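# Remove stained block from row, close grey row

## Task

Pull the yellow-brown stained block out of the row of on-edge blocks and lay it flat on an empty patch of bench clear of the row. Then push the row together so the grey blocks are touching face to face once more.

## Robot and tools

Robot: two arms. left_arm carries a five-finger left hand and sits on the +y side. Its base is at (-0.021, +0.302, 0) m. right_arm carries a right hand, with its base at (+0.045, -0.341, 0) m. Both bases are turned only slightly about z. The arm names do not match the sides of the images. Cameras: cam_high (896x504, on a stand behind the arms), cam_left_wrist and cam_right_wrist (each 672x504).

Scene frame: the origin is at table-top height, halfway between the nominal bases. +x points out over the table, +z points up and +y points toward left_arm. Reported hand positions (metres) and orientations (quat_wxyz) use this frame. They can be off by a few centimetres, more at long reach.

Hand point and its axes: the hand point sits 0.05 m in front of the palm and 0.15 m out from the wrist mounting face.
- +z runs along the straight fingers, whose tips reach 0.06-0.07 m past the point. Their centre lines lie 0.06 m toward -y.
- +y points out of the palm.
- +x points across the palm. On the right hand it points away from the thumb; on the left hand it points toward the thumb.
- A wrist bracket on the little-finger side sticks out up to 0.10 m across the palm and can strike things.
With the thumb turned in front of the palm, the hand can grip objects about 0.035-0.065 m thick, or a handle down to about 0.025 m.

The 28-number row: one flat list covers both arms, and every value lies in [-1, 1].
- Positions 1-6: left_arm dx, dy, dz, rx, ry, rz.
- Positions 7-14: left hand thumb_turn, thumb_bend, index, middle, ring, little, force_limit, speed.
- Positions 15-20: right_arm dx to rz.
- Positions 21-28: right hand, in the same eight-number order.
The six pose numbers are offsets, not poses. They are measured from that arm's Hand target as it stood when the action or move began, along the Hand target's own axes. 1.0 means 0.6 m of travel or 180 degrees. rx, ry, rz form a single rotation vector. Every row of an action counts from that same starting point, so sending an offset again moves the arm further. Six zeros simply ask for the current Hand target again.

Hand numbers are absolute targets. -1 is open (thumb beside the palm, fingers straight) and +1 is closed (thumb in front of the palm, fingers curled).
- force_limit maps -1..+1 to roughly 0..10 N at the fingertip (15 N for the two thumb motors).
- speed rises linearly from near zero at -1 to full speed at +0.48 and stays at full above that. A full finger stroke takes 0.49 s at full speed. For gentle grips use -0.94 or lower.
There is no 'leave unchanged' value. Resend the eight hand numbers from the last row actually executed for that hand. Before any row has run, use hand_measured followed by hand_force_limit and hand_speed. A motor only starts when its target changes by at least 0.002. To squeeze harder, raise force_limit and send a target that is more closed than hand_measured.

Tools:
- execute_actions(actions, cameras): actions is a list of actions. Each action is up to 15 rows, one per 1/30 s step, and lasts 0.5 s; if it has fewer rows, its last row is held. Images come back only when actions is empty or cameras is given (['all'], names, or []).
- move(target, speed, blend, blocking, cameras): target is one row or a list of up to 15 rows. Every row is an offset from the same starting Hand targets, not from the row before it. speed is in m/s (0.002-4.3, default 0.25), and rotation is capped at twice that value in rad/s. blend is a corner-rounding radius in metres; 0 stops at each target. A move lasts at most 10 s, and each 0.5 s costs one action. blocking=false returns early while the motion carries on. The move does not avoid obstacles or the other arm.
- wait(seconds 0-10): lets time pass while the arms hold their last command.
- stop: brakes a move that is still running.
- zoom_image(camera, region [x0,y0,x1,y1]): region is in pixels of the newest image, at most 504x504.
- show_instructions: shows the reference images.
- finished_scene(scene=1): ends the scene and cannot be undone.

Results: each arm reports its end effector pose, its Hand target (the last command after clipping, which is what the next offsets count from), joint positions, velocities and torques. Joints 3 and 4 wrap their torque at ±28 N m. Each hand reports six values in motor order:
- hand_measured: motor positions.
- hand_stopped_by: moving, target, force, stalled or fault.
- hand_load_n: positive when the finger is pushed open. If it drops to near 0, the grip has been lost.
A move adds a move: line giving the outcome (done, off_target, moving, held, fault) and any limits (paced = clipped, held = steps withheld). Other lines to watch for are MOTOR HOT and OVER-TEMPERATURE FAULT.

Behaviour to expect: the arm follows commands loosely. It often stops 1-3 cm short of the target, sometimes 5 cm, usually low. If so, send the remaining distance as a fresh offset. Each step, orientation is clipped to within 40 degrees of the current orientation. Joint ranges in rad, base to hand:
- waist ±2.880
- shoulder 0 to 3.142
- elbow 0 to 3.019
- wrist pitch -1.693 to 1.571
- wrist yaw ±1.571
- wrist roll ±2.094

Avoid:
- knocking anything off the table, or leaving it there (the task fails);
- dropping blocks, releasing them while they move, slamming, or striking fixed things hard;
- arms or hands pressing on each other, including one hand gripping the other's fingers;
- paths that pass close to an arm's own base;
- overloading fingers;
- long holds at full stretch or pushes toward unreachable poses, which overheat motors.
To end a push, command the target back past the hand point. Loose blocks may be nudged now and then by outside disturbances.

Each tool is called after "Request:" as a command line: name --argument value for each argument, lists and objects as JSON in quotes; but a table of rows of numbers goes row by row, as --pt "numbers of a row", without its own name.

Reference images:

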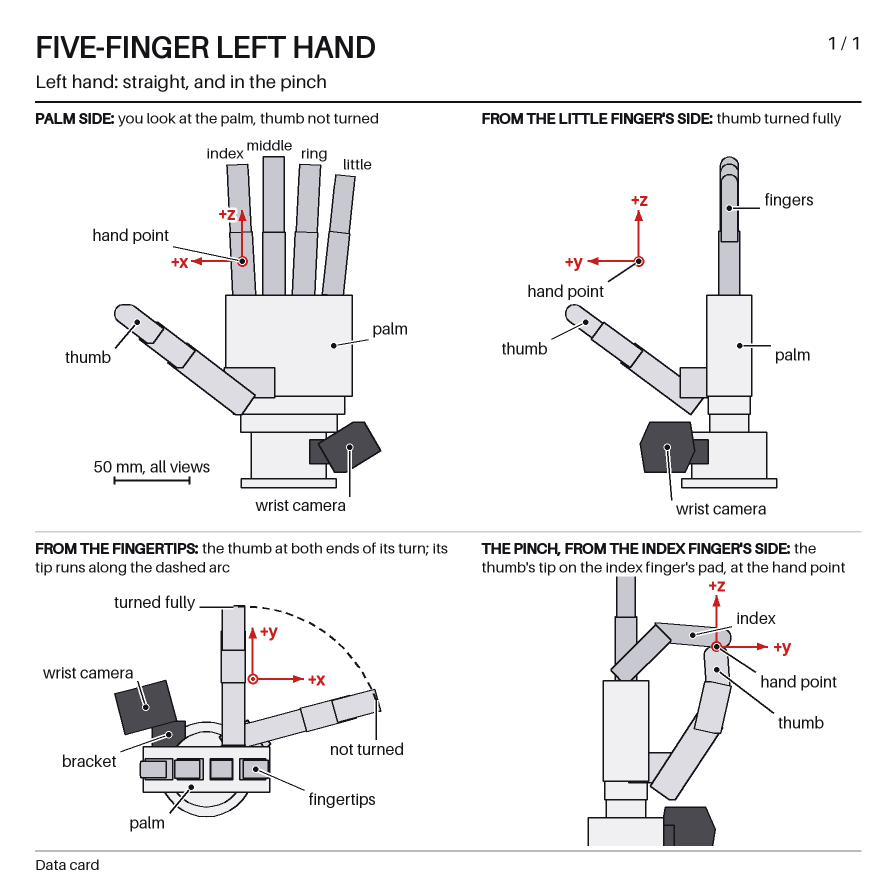

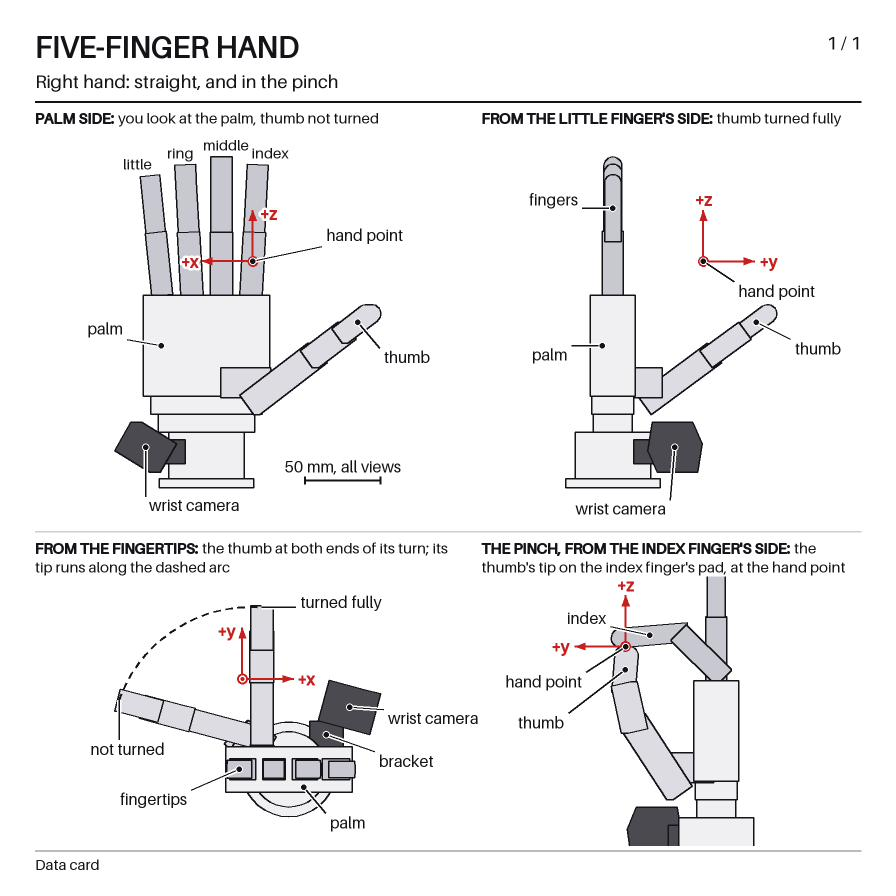

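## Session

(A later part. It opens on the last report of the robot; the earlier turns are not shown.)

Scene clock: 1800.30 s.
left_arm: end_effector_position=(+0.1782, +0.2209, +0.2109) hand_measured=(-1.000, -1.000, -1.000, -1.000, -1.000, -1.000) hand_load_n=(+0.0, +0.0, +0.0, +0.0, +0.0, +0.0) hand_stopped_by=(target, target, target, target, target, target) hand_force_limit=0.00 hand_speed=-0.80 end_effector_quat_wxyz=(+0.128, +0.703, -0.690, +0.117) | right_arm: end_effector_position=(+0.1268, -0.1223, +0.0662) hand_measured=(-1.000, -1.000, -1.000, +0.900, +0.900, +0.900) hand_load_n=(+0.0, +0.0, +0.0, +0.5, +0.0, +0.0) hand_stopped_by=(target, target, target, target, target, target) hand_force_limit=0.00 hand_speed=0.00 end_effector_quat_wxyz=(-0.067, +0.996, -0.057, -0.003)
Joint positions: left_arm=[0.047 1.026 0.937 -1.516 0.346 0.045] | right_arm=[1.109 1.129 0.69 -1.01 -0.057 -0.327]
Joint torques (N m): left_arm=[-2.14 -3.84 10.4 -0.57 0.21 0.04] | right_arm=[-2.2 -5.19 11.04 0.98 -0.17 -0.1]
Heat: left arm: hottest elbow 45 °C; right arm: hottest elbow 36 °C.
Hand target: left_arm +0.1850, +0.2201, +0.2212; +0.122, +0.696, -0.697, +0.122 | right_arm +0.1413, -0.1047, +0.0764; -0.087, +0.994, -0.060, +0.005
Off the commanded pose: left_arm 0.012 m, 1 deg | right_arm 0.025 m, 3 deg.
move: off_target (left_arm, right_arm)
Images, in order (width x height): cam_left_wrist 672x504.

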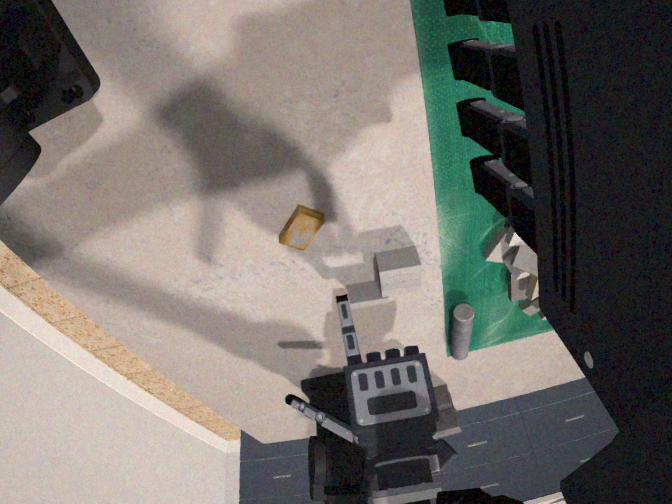

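Request:
move --target '[0,0,0,0,0,0,-1,-1,-1,-1,-1,-1,0,-0.8,0.0325,0.0037,-0.0007,0,0,0,-1,-1,-1,0.9,0.9,0.9,0,0]' --speed 0.04 --cameras '["cam_left_wrist"]'

Request:
zoom_image --camera "cam_left_wrist" --region '[370, 265, 420, 315]'

Request:
zoom_image --camera "cam_left_wrist" --region '[320, 240, 440, 330]'

Scene clock: 1816.67 s.
left_arm: end_effector_position=(+0.1782, +0.2209, +0.2109) hand_measured=(-1.000, -1.000, -1.000, -1.000, -1.000, -1.000) hand_load_n=(+0.0, +0.0, +0.0, +0.0, +0.0, +0.0) hand_stopped_by=(target, target, target, target, target, target) hand_force_limit=0.00 hand_speed=-0.80 end_effector_quat_wxyz=(+0.128, +0.703, -0.690, +0.117) | right_arm: end_effector_position=(+0.1448, -0.1259, +0.0664) hand_measured=(-1.000, -1.000, -1.000, +0.900, +0.900, +0.900) hand_load_n=(+0.0, +0.0, +0.0, +0.0, +0.0, +0.0) hand_stopped_by=(target, target, target, target, target, target) hand_force_limit=0.00 hand_speed=0.00 end_effector_quat_wxyz=(-0.068, +0.996, -0.058, -0.004)
Joint positions: left_arm=[0.047 1.026 0.937 -1.516 0.346 0.045] | right_arm=[1.044 1.145 0.702 -1.01 -0.067 -0.392]
Joint torques (N m): left_arm=[-2.02 -3.55 10.5 -0.47 0.22 0.05] | right_arm=[-2.14 -5.54 11.03 0.96 -0.22 -0.11]
Heat: left arm: hottest elbow 45 °C; right arm: hottest elbow 38 °C.
Hand target: left_arm +0.1850, +0.2201, +0.2212; +0.122, +0.696, -0.697, +0.122 | right_arm +0.1603, -0.1092, +0.0765; -0.088, +0.994, -0.060, +0.005
Off the commanded pose: left_arm 0.012 m, 1 deg | right_arm 0.025 m, 3 deg.
move: off_target (left_arm, right_arm)
Images, in order (width x height): cam_left_wrist 672x504.

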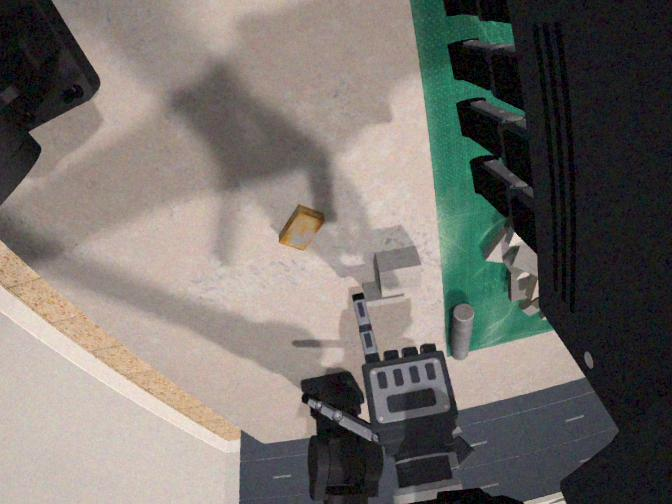

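Scaled by 10.080 from the camera's 672x504 image, which has a finer 960x720 frame.

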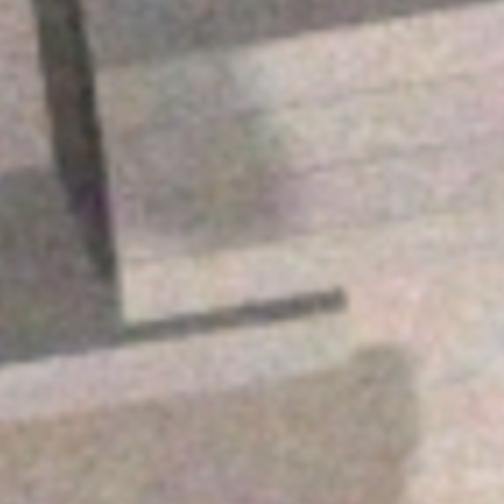

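Scaled by 4.200 from the camera's 672x504 image, which has a finer 960x720 frame.

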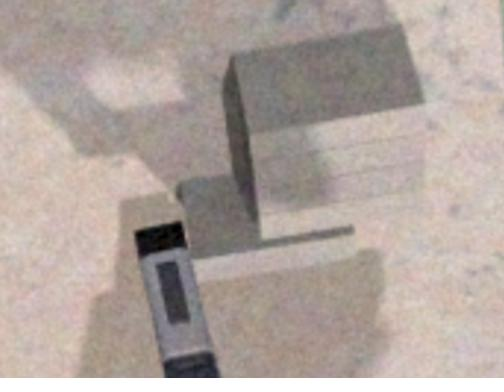

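Request:
move --target '[0,0,0,0,0,0,-1,-1,-1,-1,-1,-1,0,-0.8,0.03047,0.002,-0.0003,0,0,0,-1,-1,-1,0.9,0.9,0.9,0,0]' --speed 0.03 --cameras '["cam_left_wrist"]'

Request:
zoom_image --camera "cam_left_wrist" --region '[360, 260, 430, 330]'

Request:
zoom_image --camera "cam_left_wrist" --region '[365, 275, 405, 315]'

Scene clock: 1829.17 s.
left_arm: end_effector_position=(+0.1782, +0.2209, +0.2109) hand_measured=(-1.000, -1.000, -1.000, -1.000, -1.000, -1.000) hand_load_n=(-0.5, -0.5, +0.0, +0.0, +0.0, +0.0) hand_stopped_by=(target, target, target, target, target, target) hand_force_limit=0.00 hand_speed=-0.80 end_effector_quat_wxyz=(+0.128, +0.703, -0.690, +0.117) | right_arm: end_effector_position=(+0.1617, -0.1286, +0.0666) hand_measured=(-1.000, -1.000, -1.000, +0.900, +0.900, +0.900) hand_load_n=(+0.0, +0.0, +0.0, +0.0, +0.0, +0.0) hand_stopped_by=(target, target, target, target, target, target) hand_force_limit=0.00 hand_speed=0.00 end_effector_quat_wxyz=(-0.068, +0.996, -0.058, -0.006)
Joint positions: left_arm=[0.047 1.026 0.937 -1.516 0.346 0.045] | right_arm=[0.986 1.165 0.718 -1.01 -0.076 -0.448]
Joint torques (N m): left_arm=[-2.08 -3.84 10.55 -0.55 0.23 0.03] | right_arm=[-2.14 -5.77 11.03 0.99 -0.21 -0.11]
Heat: left arm: hottest elbow 45 °C; right arm: hottest elbow 38 °C.
Hand target: left_arm +0.1850, +0.2201, +0.2212; +0.122, +0.696, -0.697, +0.122 | right_arm +0.1784, -0.1127, +0.0764; -0.088, +0.994, -0.060, +0.005
Off the commanded pose: left_arm 0.012 m, 1 deg | right_arm 0.025 m, 3 deg.
move: off_target (left_arm, right_arm)
Images, in order (width x height): cam_left_wrist 672x504.

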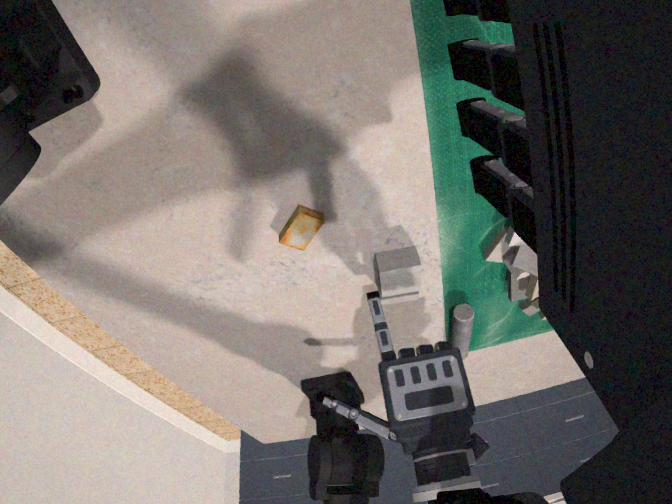

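Scaled by 7.200 from the camera's 672x504 image, which has a finer 960x720 frame.

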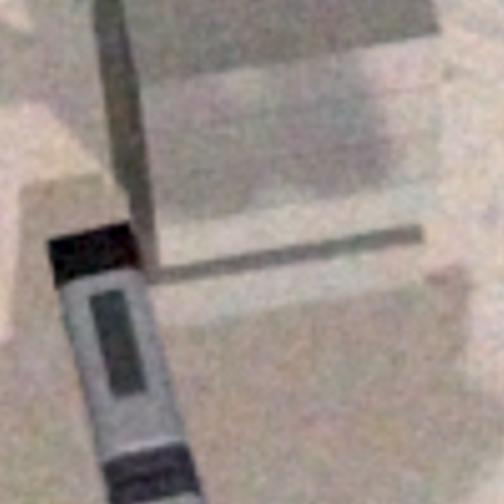

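Scaled by 12.600 from the camera's 672x504 image, which has a finer 960x720 frame.

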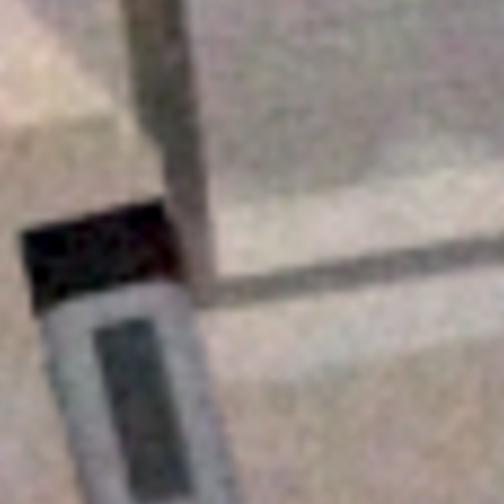

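Request:
move --target '[0,0,0,0,0,0,-1,-1,-1,-1,-1,-1,0,-0.8,0.0036,0.0001,0,0,0,0,-1,-1,-1,0.9,0.9,0.9,0,0]' --speed 0.02 --cameras '["cam_left_wrist"]'

Request:
zoom_image --camera "cam_left_wrist" --region '[360, 260, 430, 330]'

Scene clock: 1855.83 s.
left_arm: end_effector_position=(+0.1782, +0.2209, +0.2109) hand_measured=(-1.000, -1.000, -1.000, -1.000, -1.000, -1.000) hand_load_n=(+0.0, +0.0, +0.0, +0.0, +0.0, +0.0) hand_stopped_by=(target, target, target, target, target, target) hand_force_limit=0.00 hand_speed=-0.80 end_effector_quat_wxyz=(+0.128, +0.703, -0.690, +0.117) | right_arm: end_effector_position=(+0.1629, -0.1295, +0.0661) hand_measured=(-1.000, -1.000, -1.000, +0.900, +0.900, +0.900) hand_load_n=(+0.0, +0.0, +0.5, +0.0, +0.0, +0.0) hand_stopped_by=(target, target, target, target, target, target) hand_force_limit=0.00 hand_speed=0.00 end_effector_quat_wxyz=(-0.068, +0.996, -0.058, -0.007)
Joint positions: left_arm=[0.047 1.026 0.937 -1.516 0.346 0.045] | right_arm=[0.98 1.168 0.718 -1.01 -0.078 -0.455]
Joint torques (N m): left_arm=[-1.73 -3.55 10.54 -0.55 0.21 0.04] | right_arm=[-2.14 -6.24 11.18 1.01 -0.16 -0.11]
Heat: left arm: hottest elbow 45 °C; right arm: hottest elbow 39 °C.
Hand target: left_arm +0.1850, +0.2201, +0.2212; +0.122, +0.696, -0.697, +0.122 | right_arm +0.1805, -0.1130, +0.0764; -0.088, +0.994, -0.060, +0.005
Off the commanded pose: left_arm 0.012 m, 1 deg | right_arm 0.026 m, 3 deg.
move: off_target (left_arm, right_arm)
Images, in order (width x height): cam_left_wrist 672x504.

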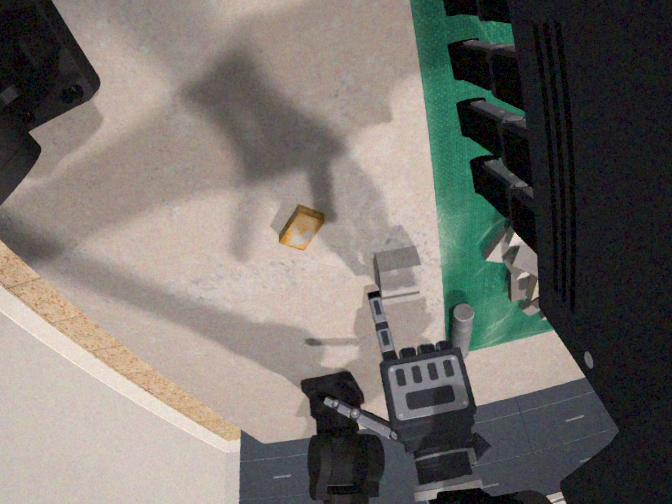

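Scaled by 7.200 from the camera's 672x504 image, which has a finer 960x720 frame.

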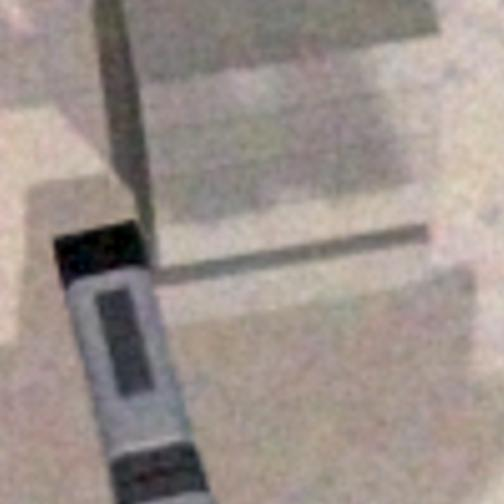

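Request:
move --pt "0 0 0 0 0 0 -1 -1 -1 -1 -1 -1 0 -0.8 -0.0306 -0.003 0.0005 0 0 0 -1 -1 -1 0.9 0.9 0.9 0 0" --pt "0 0 0 0 0 0 -1 -1 -1 -1 -1 -1 0 -0.8 -0.0208 0.0769 -0.0136 0 0 0 -1 -1 -1 0.9 0.9 0.9 0 0" --speed '[0.04,0.06]' --cameras '["cam_left_wrist"]'

Request:
zoom_image --camera "cam_left_wrist" --region '[340, 240, 440, 340]'

Scene clock: 1869.90 s.
left_arm: end_effector_position=(+0.1782, +0.2209, +0.2109) hand_measured=(-1.000, -1.000, -1.000, -1.000, -1.000, -1.000) hand_load_n=(+0.0, +0.0, +0.0, +0.0, +0.0, +0.0) hand_stopped_by=(target, target, target, target, target, target) hand_force_limit=0.00 hand_speed=-0.80 end_effector_quat_wxyz=(+0.128, +0.703, -0.690, +0.117) | right_arm: end_effector_position=(+0.1606, -0.1533, +0.0747) hand_measured=(-1.000, -1.000, -1.000, +0.900, +0.900, +0.900) hand_load_n=(+0.0, +0.0, +0.0, +0.0, +0.0, +0.0) hand_stopped_by=(target, target, target, target, target, target) hand_force_limit=0.00 hand_speed=0.00 end_effector_quat_wxyz=(-0.088, +0.994, -0.058, +0.006)
Joint positions: left_arm=[0.047 1.026 0.937 -1.516 0.346 0.045] | right_arm=[0.938 1.048 0.664 -1.031 -0.083 -0.495]
Joint torques (N m): left_arm=[-1.79 -3.9 10.5 -0.49 0.21 0.06] | right_arm=[-2.02 -5.95 7.75 0.01 -0.26 -0.11]
Heat: left arm: hottest elbow 45 °C; right arm: hottest elbow 39 °C.
Hand target: left_arm +0.1850, +0.2201, +0.2212; +0.122, +0.696, -0.697, +0.122 | right_arm +0.1624, -0.1581, +0.0763; -0.087, +0.994, -0.060, +0.005
Off the commanded pose: left_arm 0.012 m, 1 deg | right_arm 0.005 m, 0 deg.
move: off_target (left_arm)
Images, in order (width x height): cam_left_wrist 672x504.

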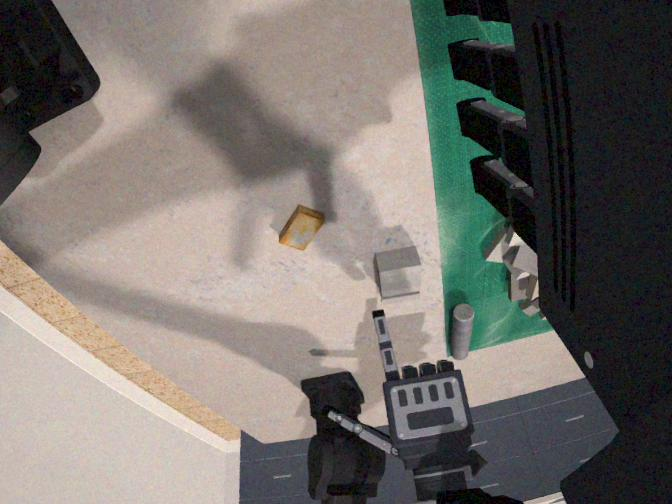

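Scaled by 5.040 from the camera's 672x504 image, which has a finer 960x720 frame.

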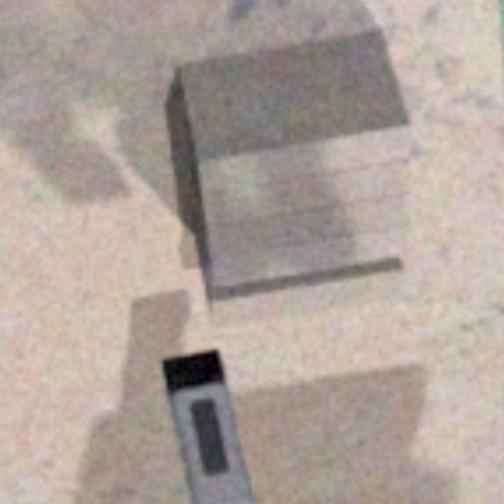

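Request:
move --target '[0,0,0,0,0,0,-1,-1,-1,-1,-1,-1,0,-0.8,0.0372,0.0022,-0.0004,0,0,0,-1,-1,-1,-1,0.9,0.9,0,0]' --speed 0.04 --cameras '["cam_left_wrist"]'

Request:
zoom_image --camera "cam_left_wrist" --region '[350, 245, 450, 345]'

Scene clock: 1886.17 s.
left_arm: end_effector_position=(+0.1782, +0.2209, +0.2109) hand_measured=(-1.000, -1.000, -1.000, -1.000, -1.000, -1.000) hand_load_n=(+0.0, -0.5, +0.0, +0.0, +0.0, +0.0) hand_stopped_by=(target, target, target, target, target, target) hand_force_limit=0.00 hand_speed=-0.80 end_effector_quat_wxyz=(+0.128, +0.703, -0.690, +0.117) | right_arm: end_effector_position=(+0.1765, -0.1649, +0.0714) hand_measured=(-1.000, -1.000, -1.000, -1.000, +0.900, +0.900) hand_load_n=(+0.0, +0.0, +0.0, +0.0, +0.0, +0.5) hand_stopped_by=(target, target, target, target, target, target) hand_force_limit=0.00 hand_speed=0.00 end_effector_quat_wxyz=(-0.085, +0.995, -0.058, +0.003)
Joint positions: left_arm=[0.047 1.026 0.937 -1.516 0.346 0.045] | right_arm=[0.862 1.063 0.664 -1.031 -0.095 -0.57]
Joint torques (N m): left_arm=[-1.96 -3.66 10.48 -0.57 0.22 0.06] | right_arm=[-2.08 -4.54 9.5 0.23 -0.28 -0.13]
Heat: left arm: hottest elbow 45 °C; right arm: hottest elbow 37 °C.
Hand target: left_arm +0.1850, +0.2201, +0.2212; +0.122, +0.696, -0.697, +0.122 | right_arm +0.1844, -0.1621, +0.0763; -0.088, +0.994, -0.060, +0.005
Off the commanded pose: left_arm 0.012 m, 1 deg | right_arm 0.010 m, 0 deg.
move: off_target (left_arm)
Images, in order (width x height): cam_left_wrist 672x504.

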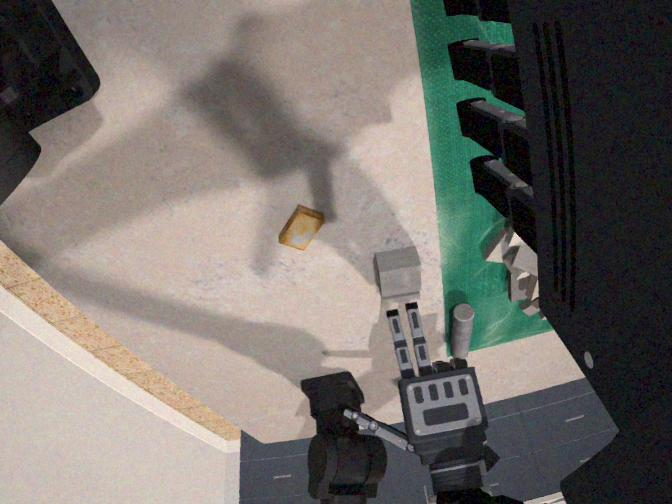

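Scaled by 5.040 from the camera's 672x504 image, which has a finer 960x720 frame.

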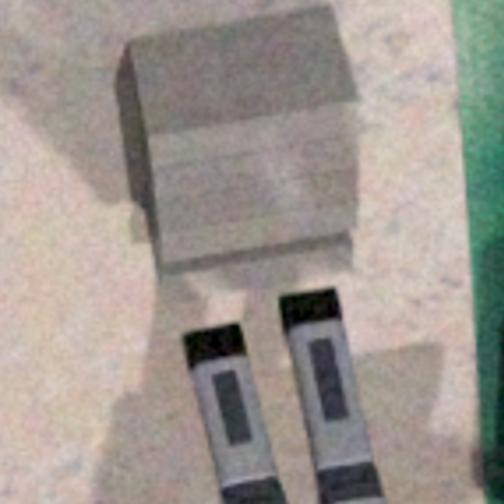

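Request:
move --pt "0 0 0 0 0 0 -1 -1 -1 -1 -1 -1 0 -0.8 -0.0173 -0.0098 0.0017 0 0 0 -1 -1 -1 -1 0.9 0.9 0 0" --pt "0 0 0 0 0 0 -1 -1 -1 -1 -1 -1 0 -0.8 -0.0197 -0.0291 0.0068 0 0 0 -1 -1 -1 -1 0.9 0.9 0 0" --speed 0.03 --cameras '["cam_left_wrist"]'

Request:
zoom_image --camera "cam_left_wrist" --region '[350, 245, 450, 345]'

Scene clock: 1902.27 s.
left_arm: end_effector_position=(+0.1782, +0.2209, +0.2109) hand_measured=(-1.000, -1.000, -1.000, -1.000, -1.000, -1.000) hand_load_n=(+0.0, +0.0, +0.0, +0.0, +0.0, +0.0) hand_stopped_by=(target, target, target, target, target, target) hand_force_limit=0.00 hand_speed=-0.80 end_effector_quat_wxyz=(+0.128, +0.703, -0.690, +0.117) | right_arm: end_effector_position=(+0.1672, -0.1605, +0.0665) hand_measured=(-1.000, -1.000, -1.000, -1.000, +0.900, +0.900) hand_load_n=(+0.0, +0.0, +0.0, +0.0, +0.0, +0.0) hand_stopped_by=(target, target, target, target, target, target) hand_force_limit=0.00 hand_speed=0.00 end_effector_quat_wxyz=(-0.073, +0.995, -0.063, -0.005)
Joint positions: left_arm=[0.047 1.026 0.937 -1.516 0.346 0.045] | right_arm=[0.898 1.089 0.664 -1.031 -0.09 -0.525]
Joint torques (N m): left_arm=[-1.49 -3.49 10.51 -0.58 0.22 0.05] | right_arm=[0.62 -4.89 10.63 0.94 -0.07 0.18]
Heat: left arm: hottest elbow 45 °C; right arm: hottest elbow 35 °C.
Hand target: left_arm +0.1850, +0.2201, +0.2212; +0.122, +0.696, -0.697, +0.122 | right_arm +0.1749, -0.1429, +0.0753; -0.088, +0.994, -0.060, +0.005
Off the commanded pose: left_arm 0.012 m, 1 deg | right_arm 0.021 m, 2 deg.
move: off_target (left_arm, right_arm)
Images, in order (width x height): cam_left_wrist 672x504.

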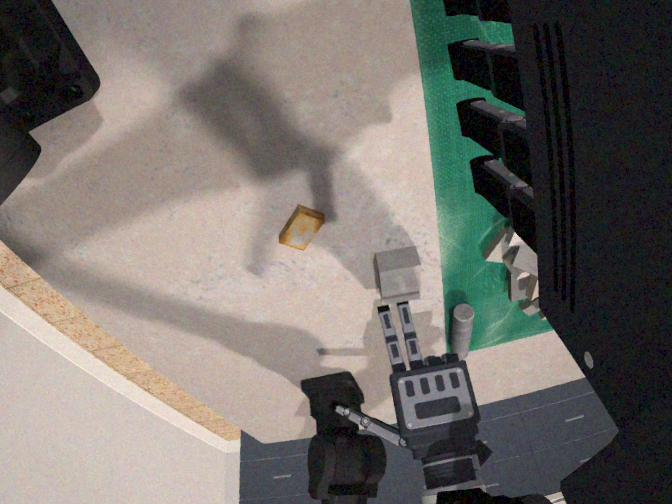

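Scaled by 5.040 from the camera's 672x504 image, which has a finer 960x720 frame.

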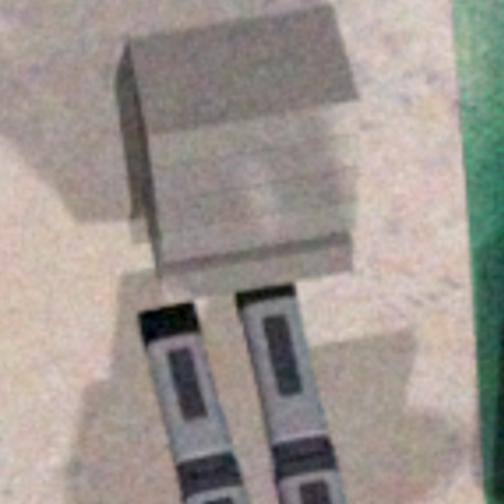

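Request:
move --target '[0,0,0,0,0,0,-1,-1,-1,-1,-1,-1,0,-0.8,0.0123,-0.0227,0.0057,0,0,0,-1,-1,-1,-1,0.9,0.9,0,0]' --speed 0.03 --cameras '["cam_left_wrist"]'

Request:
zoom_image --camera "cam_left_wrist" --region '[350, 245, 450, 345]'

Scene clock: 1909.37 s.
left_arm: end_effector_position=(+0.1782, +0.2209, +0.2109) hand_measured=(-1.000, -1.000, -1.000, -1.000, -1.000, -1.000) hand_load_n=(+0.0, -0.5, +0.0, +0.0, +0.5, +0.0) hand_stopped_by=(target, target, target, target, target, target) hand_force_limit=0.00 hand_speed=-0.80 end_effector_quat_wxyz=(+0.128, +0.703, -0.690, +0.117) | right_arm: end_effector_position=(+0.1750, -0.1495, +0.0646) hand_measured=(-1.000, -1.000, -1.000, -1.000, +0.900, +0.900) hand_load_n=(+0.0, +0.0, +0.0, +0.0, +0.0, +0.0) hand_stopped_by=(target, target, target, target, target, target) hand_force_limit=0.00 hand_speed=0.00 end_effector_quat_wxyz=(-0.071, +0.995, -0.064, -0.006)
Joint positions: left_arm=[0.047 1.026 0.937 -1.516 0.346 0.045] | right_arm=[0.9 1.137 0.692 -1.014 -0.089 -0.522]
Joint torques (N m): left_arm=[-2.26 -3.9 10.45 -0.5 0.21 0.05] | right_arm=[0.67 -5.36 10.97 0.96 -0.07 0.17]
Heat: left arm: hottest elbow 45 °C; right arm: hottest elbow 35 °C.
Hand target: left_arm +0.1850, +0.2201, +0.2212; +0.122, +0.696, -0.697, +0.122 | right_arm +0.1840, -0.1298, +0.0744; -0.088, +0.994, -0.060, +0.005
Off the commanded pose: left_arm 0.012 m, 1 deg | right_arm 0.024 m, 2 deg.
move: off_target (left_arm, right_arm)
Images, in order (width x height): cam_left_wrist 672x504.

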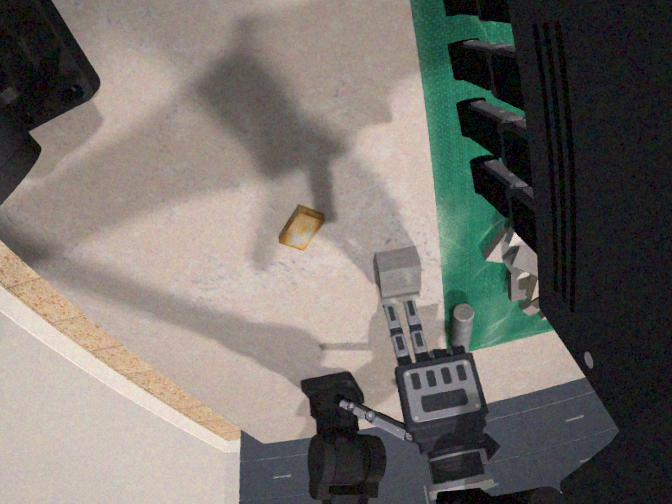

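Scaled by 5.040 from the camera's 672x504 image, which has a finer 960x720 frame.

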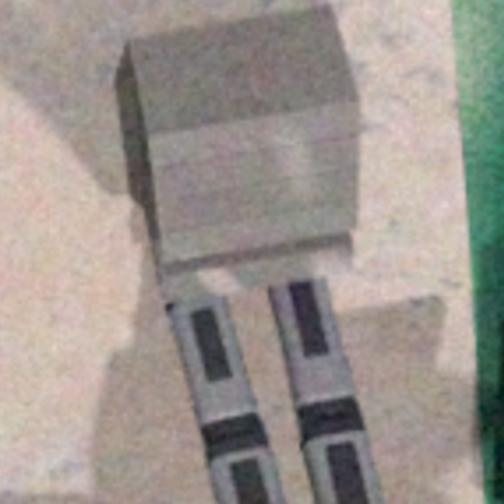

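Request:
move --target '[0,0,0,0,0,0,-1,-1,-1,-1,-1,-1,0,-0.8,0.0003,-0.0117,0.002,0,0,0,-1,-1,-1,-1,0.9,0.9,0,0]' --speed 0.02 --cameras '["cam_left_wrist"]'

Request:
zoom_image --camera "cam_left_wrist" --region '[370, 260, 430, 320]'

Scene clock: 1917.90 s.
left_arm: end_effector_position=(+0.1782, +0.2209, +0.2109) hand_measured=(-1.000, -1.000, -1.000, -1.000, -1.000, -1.000) hand_load_n=(+0.0, +0.0, +0.0, +0.0, +0.0, +0.0) hand_stopped_by=(target, target, target, target, target, target) hand_force_limit=0.00 hand_speed=-0.80 end_effector_quat_wxyz=(+0.128, +0.703, -0.690, +0.117) | right_arm: end_effector_position=(+0.1757, -0.1438, +0.0645) hand_measured=(-1.000, -1.000, -1.000, -1.000, +0.900, +0.900) hand_load_n=(+0.0, +0.0, +0.0, +0.0, +0.0, +0.0) hand_stopped_by=(target, target, target, target, target, target) hand_force_limit=0.00 hand_speed=0.00 end_effector_quat_wxyz=(-0.069, +0.996, -0.063, -0.007)
Joint positions: left_arm=[0.047 1.026 0.937 -1.516 0.346 0.045] | right_arm=[0.911 1.155 0.704 -1.011 -0.088 -0.513]
Joint torques (N m): left_arm=[-1.79 -3.84 10.5 -0.53 0.21 0.08] | right_arm=[0.67 -5.6 11.06 1.07 -0.09 0.17]
Heat: left arm: hottest elbow 45 °C; right arm: hottest elbow 36 °C.
Hand target: left_arm +0.1850, +0.2201, +0.2212; +0.122, +0.696, -0.697, +0.122 | right_arm +0.1849, -0.1228, +0.0744; -0.088, +0.994, -0.060, +0.005
Off the commanded pose: left_arm 0.012 m, 1 deg | right_arm 0.025 m, 3 deg.
move: off_target (left_arm, right_arm)
Images, in order (width x height): cam_left_wrist 672x504.

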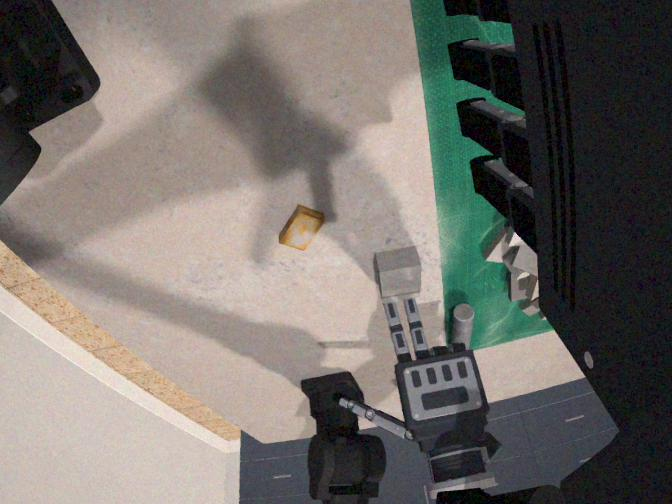

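Scaled by 8.400 from the camera's 672x504 image, which has a finer 960x720 frame.

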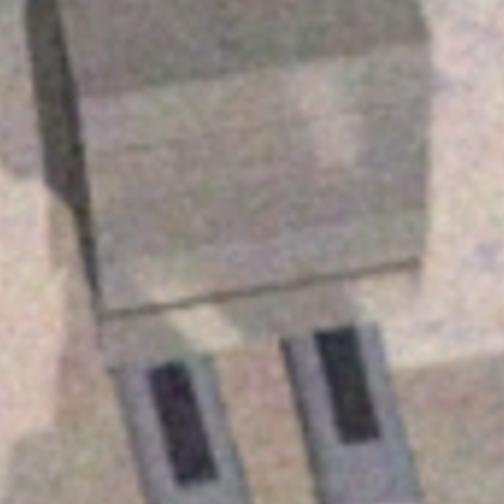

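Request:
move --target '[0,0,0,0,0,0,-1,-1,-1,-1,-1,-1,0,-0.8,0.0001,-0.0042,0.0007,0,0,0,-1,-1,-1,-1,0.9,0.9,0,0]' --speed 0.02 --cameras '["cam_left_wrist"]'

Request:
zoom_image --camera "cam_left_wrist" --region '[370, 260, 430, 320]'

Scene clock: 1922.10 s.
left_arm: end_effector_position=(+0.1782, +0.2209, +0.2109) hand_measured=(-1.000, -1.000, -1.000, -1.000, -1.000, -1.000) hand_load_n=(+0.0, +0.0, +0.0, +0.0, +0.5, +0.0) hand_stopped_by=(target, target, target, target, target, target) hand_force_limit=0.00 hand_speed=-0.80 end_effector_quat_wxyz=(+0.128, +0.703, -0.690, +0.117) | right_arm: end_effector_position=(+0.1759, -0.1417, +0.0645) hand_measured=(-1.000, -1.000, -1.000, -1.000, +0.900, +0.900) hand_load_n=(+0.0, +0.0, +0.0, -0.5, +0.0, +0.0) hand_stopped_by=(target, target, target, target, target, target) hand_force_limit=0.00 hand_speed=0.00 end_effector_quat_wxyz=(-0.069, +0.996, -0.063, -0.007)
Joint positions: left_arm=[0.047 1.026 0.937 -1.516 0.346 0.045] | right_arm=[0.915 1.161 0.709 -1.01 -0.087 -0.508]
Joint torques (N m): left_arm=[-1.9 -3.84 10.5 -0.4 0.22 0.04] | right_arm=[0.62 -5.71 11.07 1.07 -0.1 0.17]
Heat: left arm: hottest elbow 45 °C; right arm: hottest elbow 36 °C.
Hand target: left_arm +0.1850, +0.2201, +0.2212; +0.122, +0.696, -0.697, +0.122 | right_arm +0.1853, -0.1202, +0.0744; -0.088, +0.994, -0.060, +0.005
Off the commanded pose: left_arm 0.012 m, 1 deg | right_arm 0.025 m, 3 deg.
move: off_target (left_arm, right_arm)
Images, in order (width x height): cam_left_wrist 672x504.

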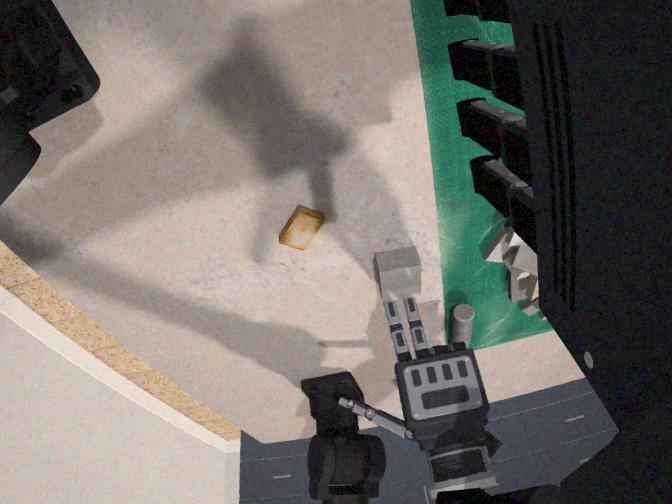

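Scaled by 8.400 from the camera's 672x504 image, which has a finer 960x720 frame.

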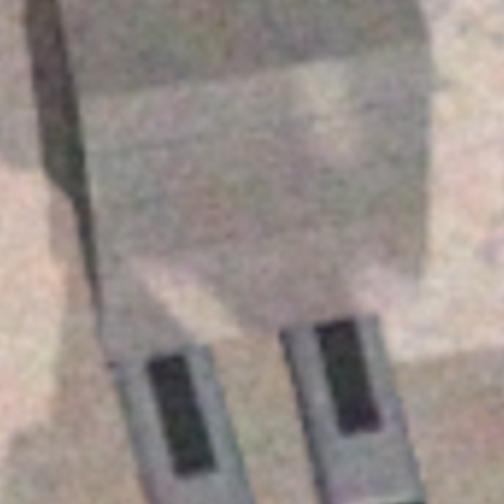

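Request:
move --target '[0,0,0,0,0,0,-1,-1,-1,-1,-1,-1,0,-0.8,0.0001,-0.0025,0.0004,0,0,0,-1,-1,-1,-1,0.9,0.9,0,0]' --speed 0.02 --cameras '["cam_left_wrist"]'

Request:
zoom_image --camera "cam_left_wrist" --region '[370, 240, 430, 300]'

Scene clock: 1927.60 s.
left_arm: end_effector_position=(+0.1782, +0.2209, +0.2109) hand_measured=(-1.000, -1.000, -1.000, -1.000, -1.000, -1.000) hand_load_n=(+0.0, +0.0, +0.0, -0.5, +0.0, +0.0) hand_stopped_by=(target, target, target, target, target, target) hand_force_limit=0.00 hand_speed=-0.80 end_effector_quat_wxyz=(+0.128, +0.703, -0.690, +0.117) | right_arm: end_effector_position=(+0.1760, -0.1410, +0.0643) hand_measured=(-1.000, -1.000, -1.000, -1.000, +0.900, +0.900) hand_load_n=(+0.0, +0.0, +0.0, -0.5, +0.0, +0.0) hand_stopped_by=(target, target, target, target, target, target) hand_force_limit=0.00 hand_speed=0.00 end_effector_quat_wxyz=(-0.068, +0.996, -0.064, -0.007)
Joint positions: left_arm=[0.047 1.026 0.937 -1.516 0.346 0.045] | right_arm=[0.917 1.165 0.711 -1.01 -0.086 -0.506]
Joint torques (N m): left_arm=[-1.9 -3.6 10.5 -0.43 0.2 0.04] | right_arm=[0.73 -5.71 11.15 1.13 -0.12 0.19]
Heat: left arm: hottest elbow 45 °C; right arm: hottest elbow 36 °C.
Hand target: left_arm +0.1850, +0.2201, +0.2212; +0.122, +0.696, -0.697, +0.122 | right_arm +0.1855, -0.1187, +0.0745; -0.088, +0.994, -0.060, +0.005
Off the commanded pose: left_arm 0.012 m, 1 deg | right_arm 0.026 m, 3 deg.
move: off_target (left_arm, right_arm)
Images, in order (width x height): cam_left_wrist 672x504.

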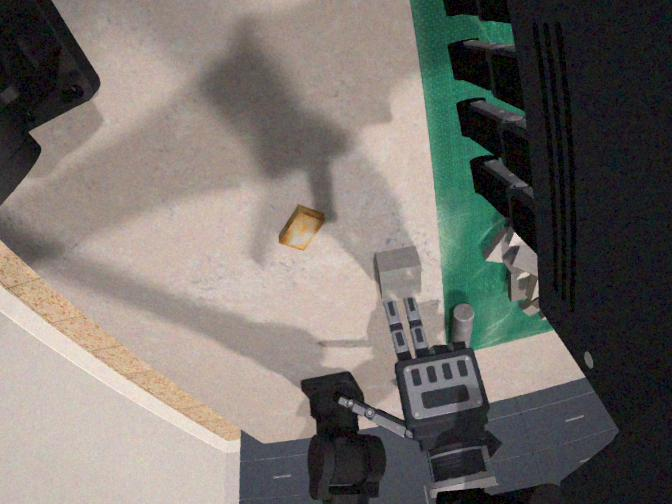

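Scaled by 8.400 from the camera's 672x504 image, which has a finer 960x720 frame.

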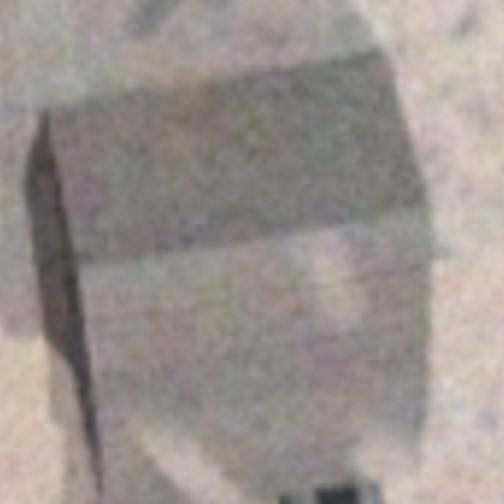

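Request:
move --pt "0 0 0 0 0 0 -1 -1 -1 -1 -1 -1 0 -0.8 -0.0025 0.117 -0.0204 0 0 0 -1 -1 -1 -1 0.9 0.9 0 0" --pt "0 0 0 0 0 0 -1 -1 -1 -1 -1 -1 0 -0.8 0.004 0.15 -0.16 0 0 0 -1 -1 -1 -1 0.9 0.9 0 0" --speed '[0.06,0.12]' --blend '[0.02,0]' --cameras '["all"]'

Request:
zoom_image --camera "cam_left_wrist" --region '[360, 235, 440, 315]'

Request:
zoom_image --camera "cam_high" --region '[380, 165, 440, 225]'

Scene clock: 1981.37 s.
left_arm: end_effector_position=(+0.1782, +0.2209, +0.2109) hand_measured=(-1.000, -1.000, -1.000, -1.000, -1.000, -1.000) hand_load_n=(+0.0, +0.0, +0.0, +0.0, +0.0, +0.0) hand_stopped_by=(target, target, target, target, target, target) hand_force_limit=0.00 hand_speed=-0.80 end_effector_quat_wxyz=(+0.128, +0.703, -0.690, +0.117) | right_arm: end_effector_position=(+0.1639, -0.2289, +0.1364) hand_measured=(-1.000, -1.000, -1.000, -1.000, +0.900, +0.900) hand_load_n=(+0.0, +0.0, +0.0, +0.0, +0.0, +0.0) hand_stopped_by=(target, target, target, target, target, target) hand_force_limit=0.00 hand_speed=0.00 end_effector_quat_wxyz=(-0.073, +0.996, -0.058, -0.009)
Joint positions: left_arm=[0.047 1.026 0.937 -1.516 0.346 0.045] | right_arm=[0.709 0.86 0.724 -1.344 -0.115 -0.724]
Joint torques (N m): left_arm=[-2.02 -3.9 10.47 -0.58 0.22 0.06] | right_arm=[-2.02 -3.49 11.85 -0.1 -0.3 -0.12]
Heat: left arm: hottest elbow 45 °C; right arm: hottest elbow 38 °C.
Hand target: left_arm +0.1850, +0.2201, +0.2212; +0.122, +0.696, -0.697, +0.122 | right_arm +0.1753, -0.2237, +0.1533; -0.088, +0.994, -0.060, +0.005
Off the commanded pose: left_arm 0.012 m, 1 deg | right_arm 0.021 m, 2 deg.
move: off_target (left_arm, right_arm)

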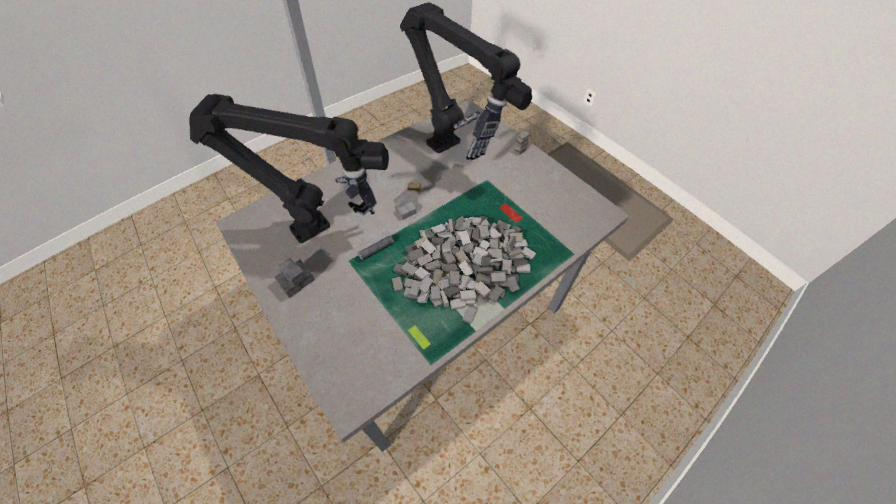

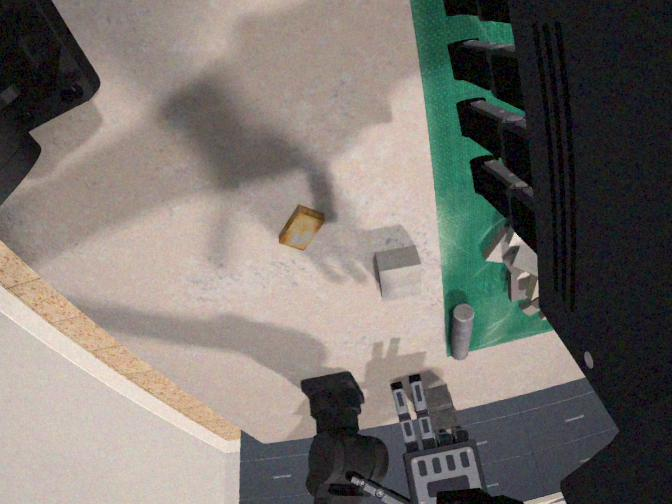

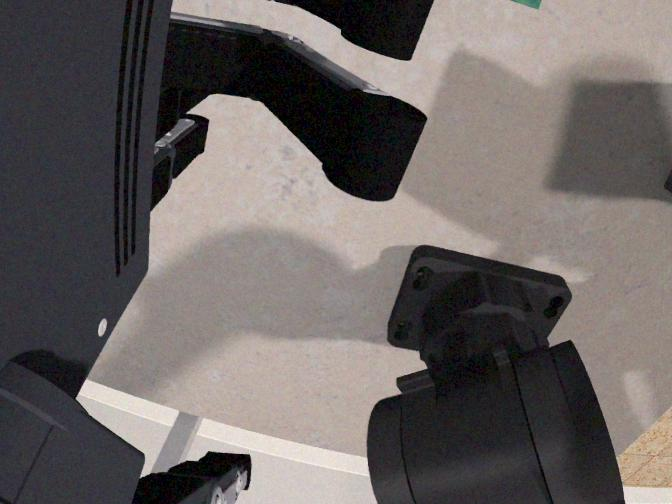

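Scaled by 6.300 from the camera's 672x504 image, which has a finer 960x720 frame.

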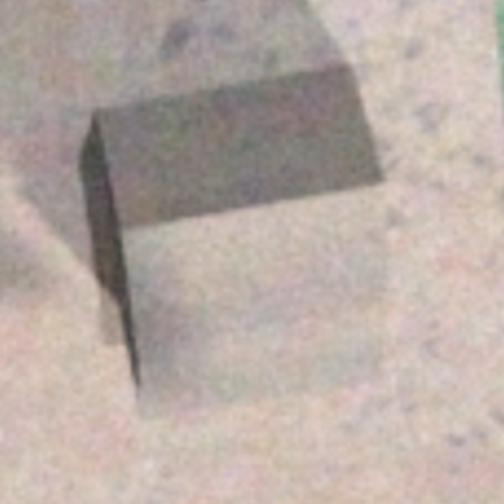

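Scaled by 8.400 from the camera's 896x504 image, which has a finer 1280x720 frame.

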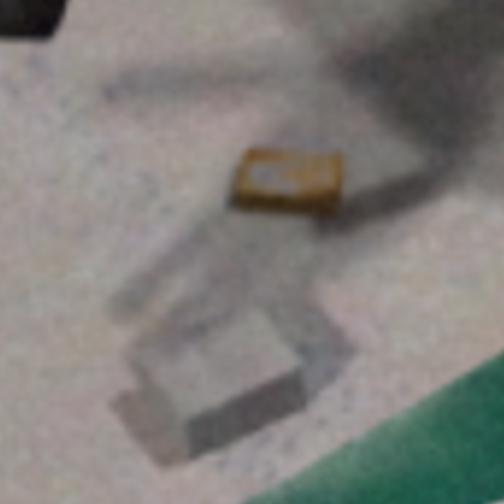

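Request:
zoom_image --camera "cam_left_wrist" --region '[372, 265, 424, 307]'

Scaled by 9.692 from the camera's 672x504 image, which has a finer 960x720 frame.

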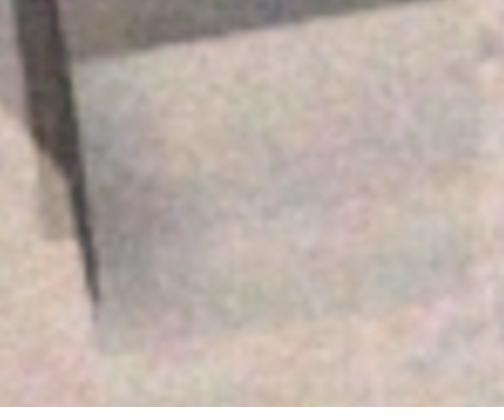

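Request:
move --target '[0.241,0.1417,0.142,0,-0.111,0,-1,-1,-1,-1,-1,-1,0,-0.8,0,0,0,0,0,0,-1,-1,-1,-1,0.9,0.9,0,0]' --speed 0.15 --cameras '["all"]'

Scene clock: 1998.13 s.
left_arm: end_effector_position=(+0.0932, +0.0662, +0.1784) hand_measured=(-1.000, -1.000, -1.000, -1.000, -1.000, -1.000) hand_load_n=(+0.0, +0.0, +0.0, +0.0, +0.0, +0.0) hand_stopped_by=(target, target, target, target, target, target) hand_force_limit=0.00 hand_speed=-0.80 end_effector_quat_wxyz=(+0.000, +0.707, -0.707, -0.014) | right_arm: end_effector_position=(+0.1639, -0.2290, +0.1364) hand_measured=(-1.000, -1.000, -1.000, -1.000, +0.900, +0.900) hand_load_n=(+0.0, +0.0, +0.0, +0.0, +0.0, +0.0) hand_stopped_by=(target, target, target, target, target, target) hand_force_limit=0.00 hand_speed=0.00 end_effector_quat_wxyz=(-0.073, +0.996, -0.058, -0.009)
Joint positions: left_arm=[-0.873 1.065 0.937 -1.47 0.002 -0.862] | right_arm=[0.709 0.86 0.724 -1.344 -0.115 -0.725]
Joint torques (N m): left_arm=[-2.14 -4.31 10.93 -0.24 -0.11 -0.11] | right_arm=[-2.08 -3.55 11.88 -0.16 -0.3 -0.11]
Heat: left arm: hottest elbow 46 °C; right arm: hottest elbow 39 °C.
Hand target: left_arm +0.0999, +0.0551, +0.1902; +0.000, +0.707, -0.707, -0.001 | right_arm +0.1753, -0.2237, +0.1533; -0.088, +0.994, -0.060, +0.005
Off the commanded pose: left_arm 0.018 m, 2 deg | right_arm 0.021 m, 2 deg.
move: off_target (left_arm, right_arm)

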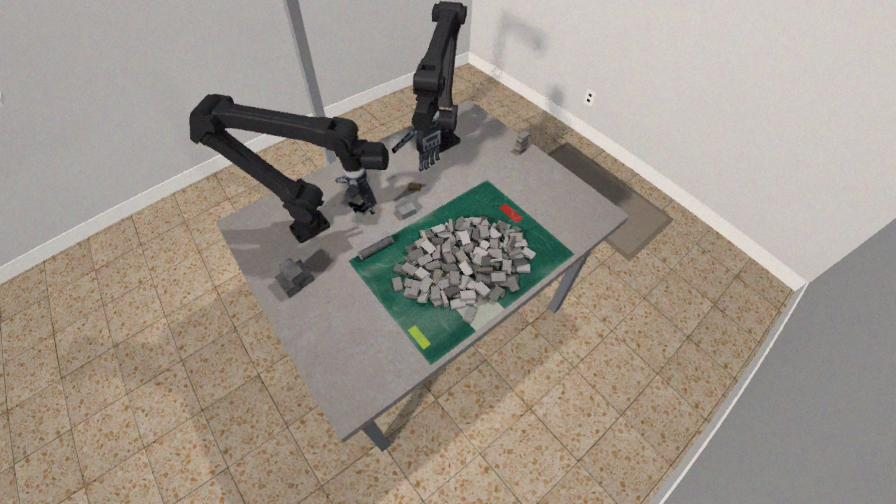

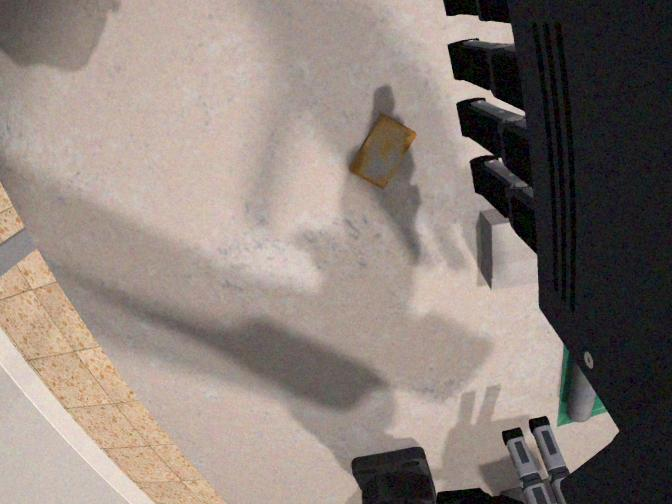

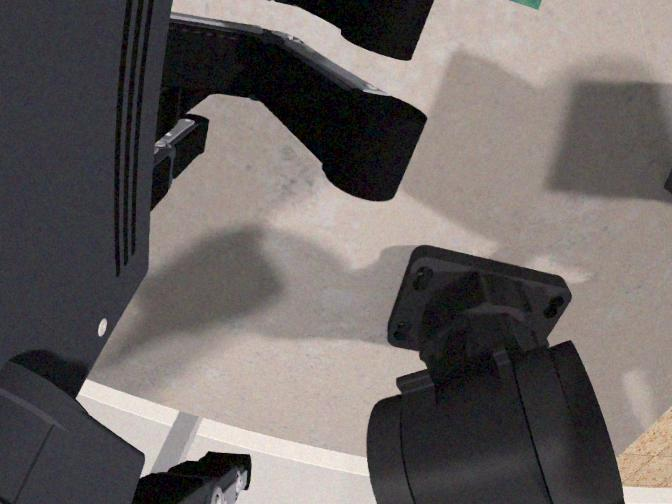

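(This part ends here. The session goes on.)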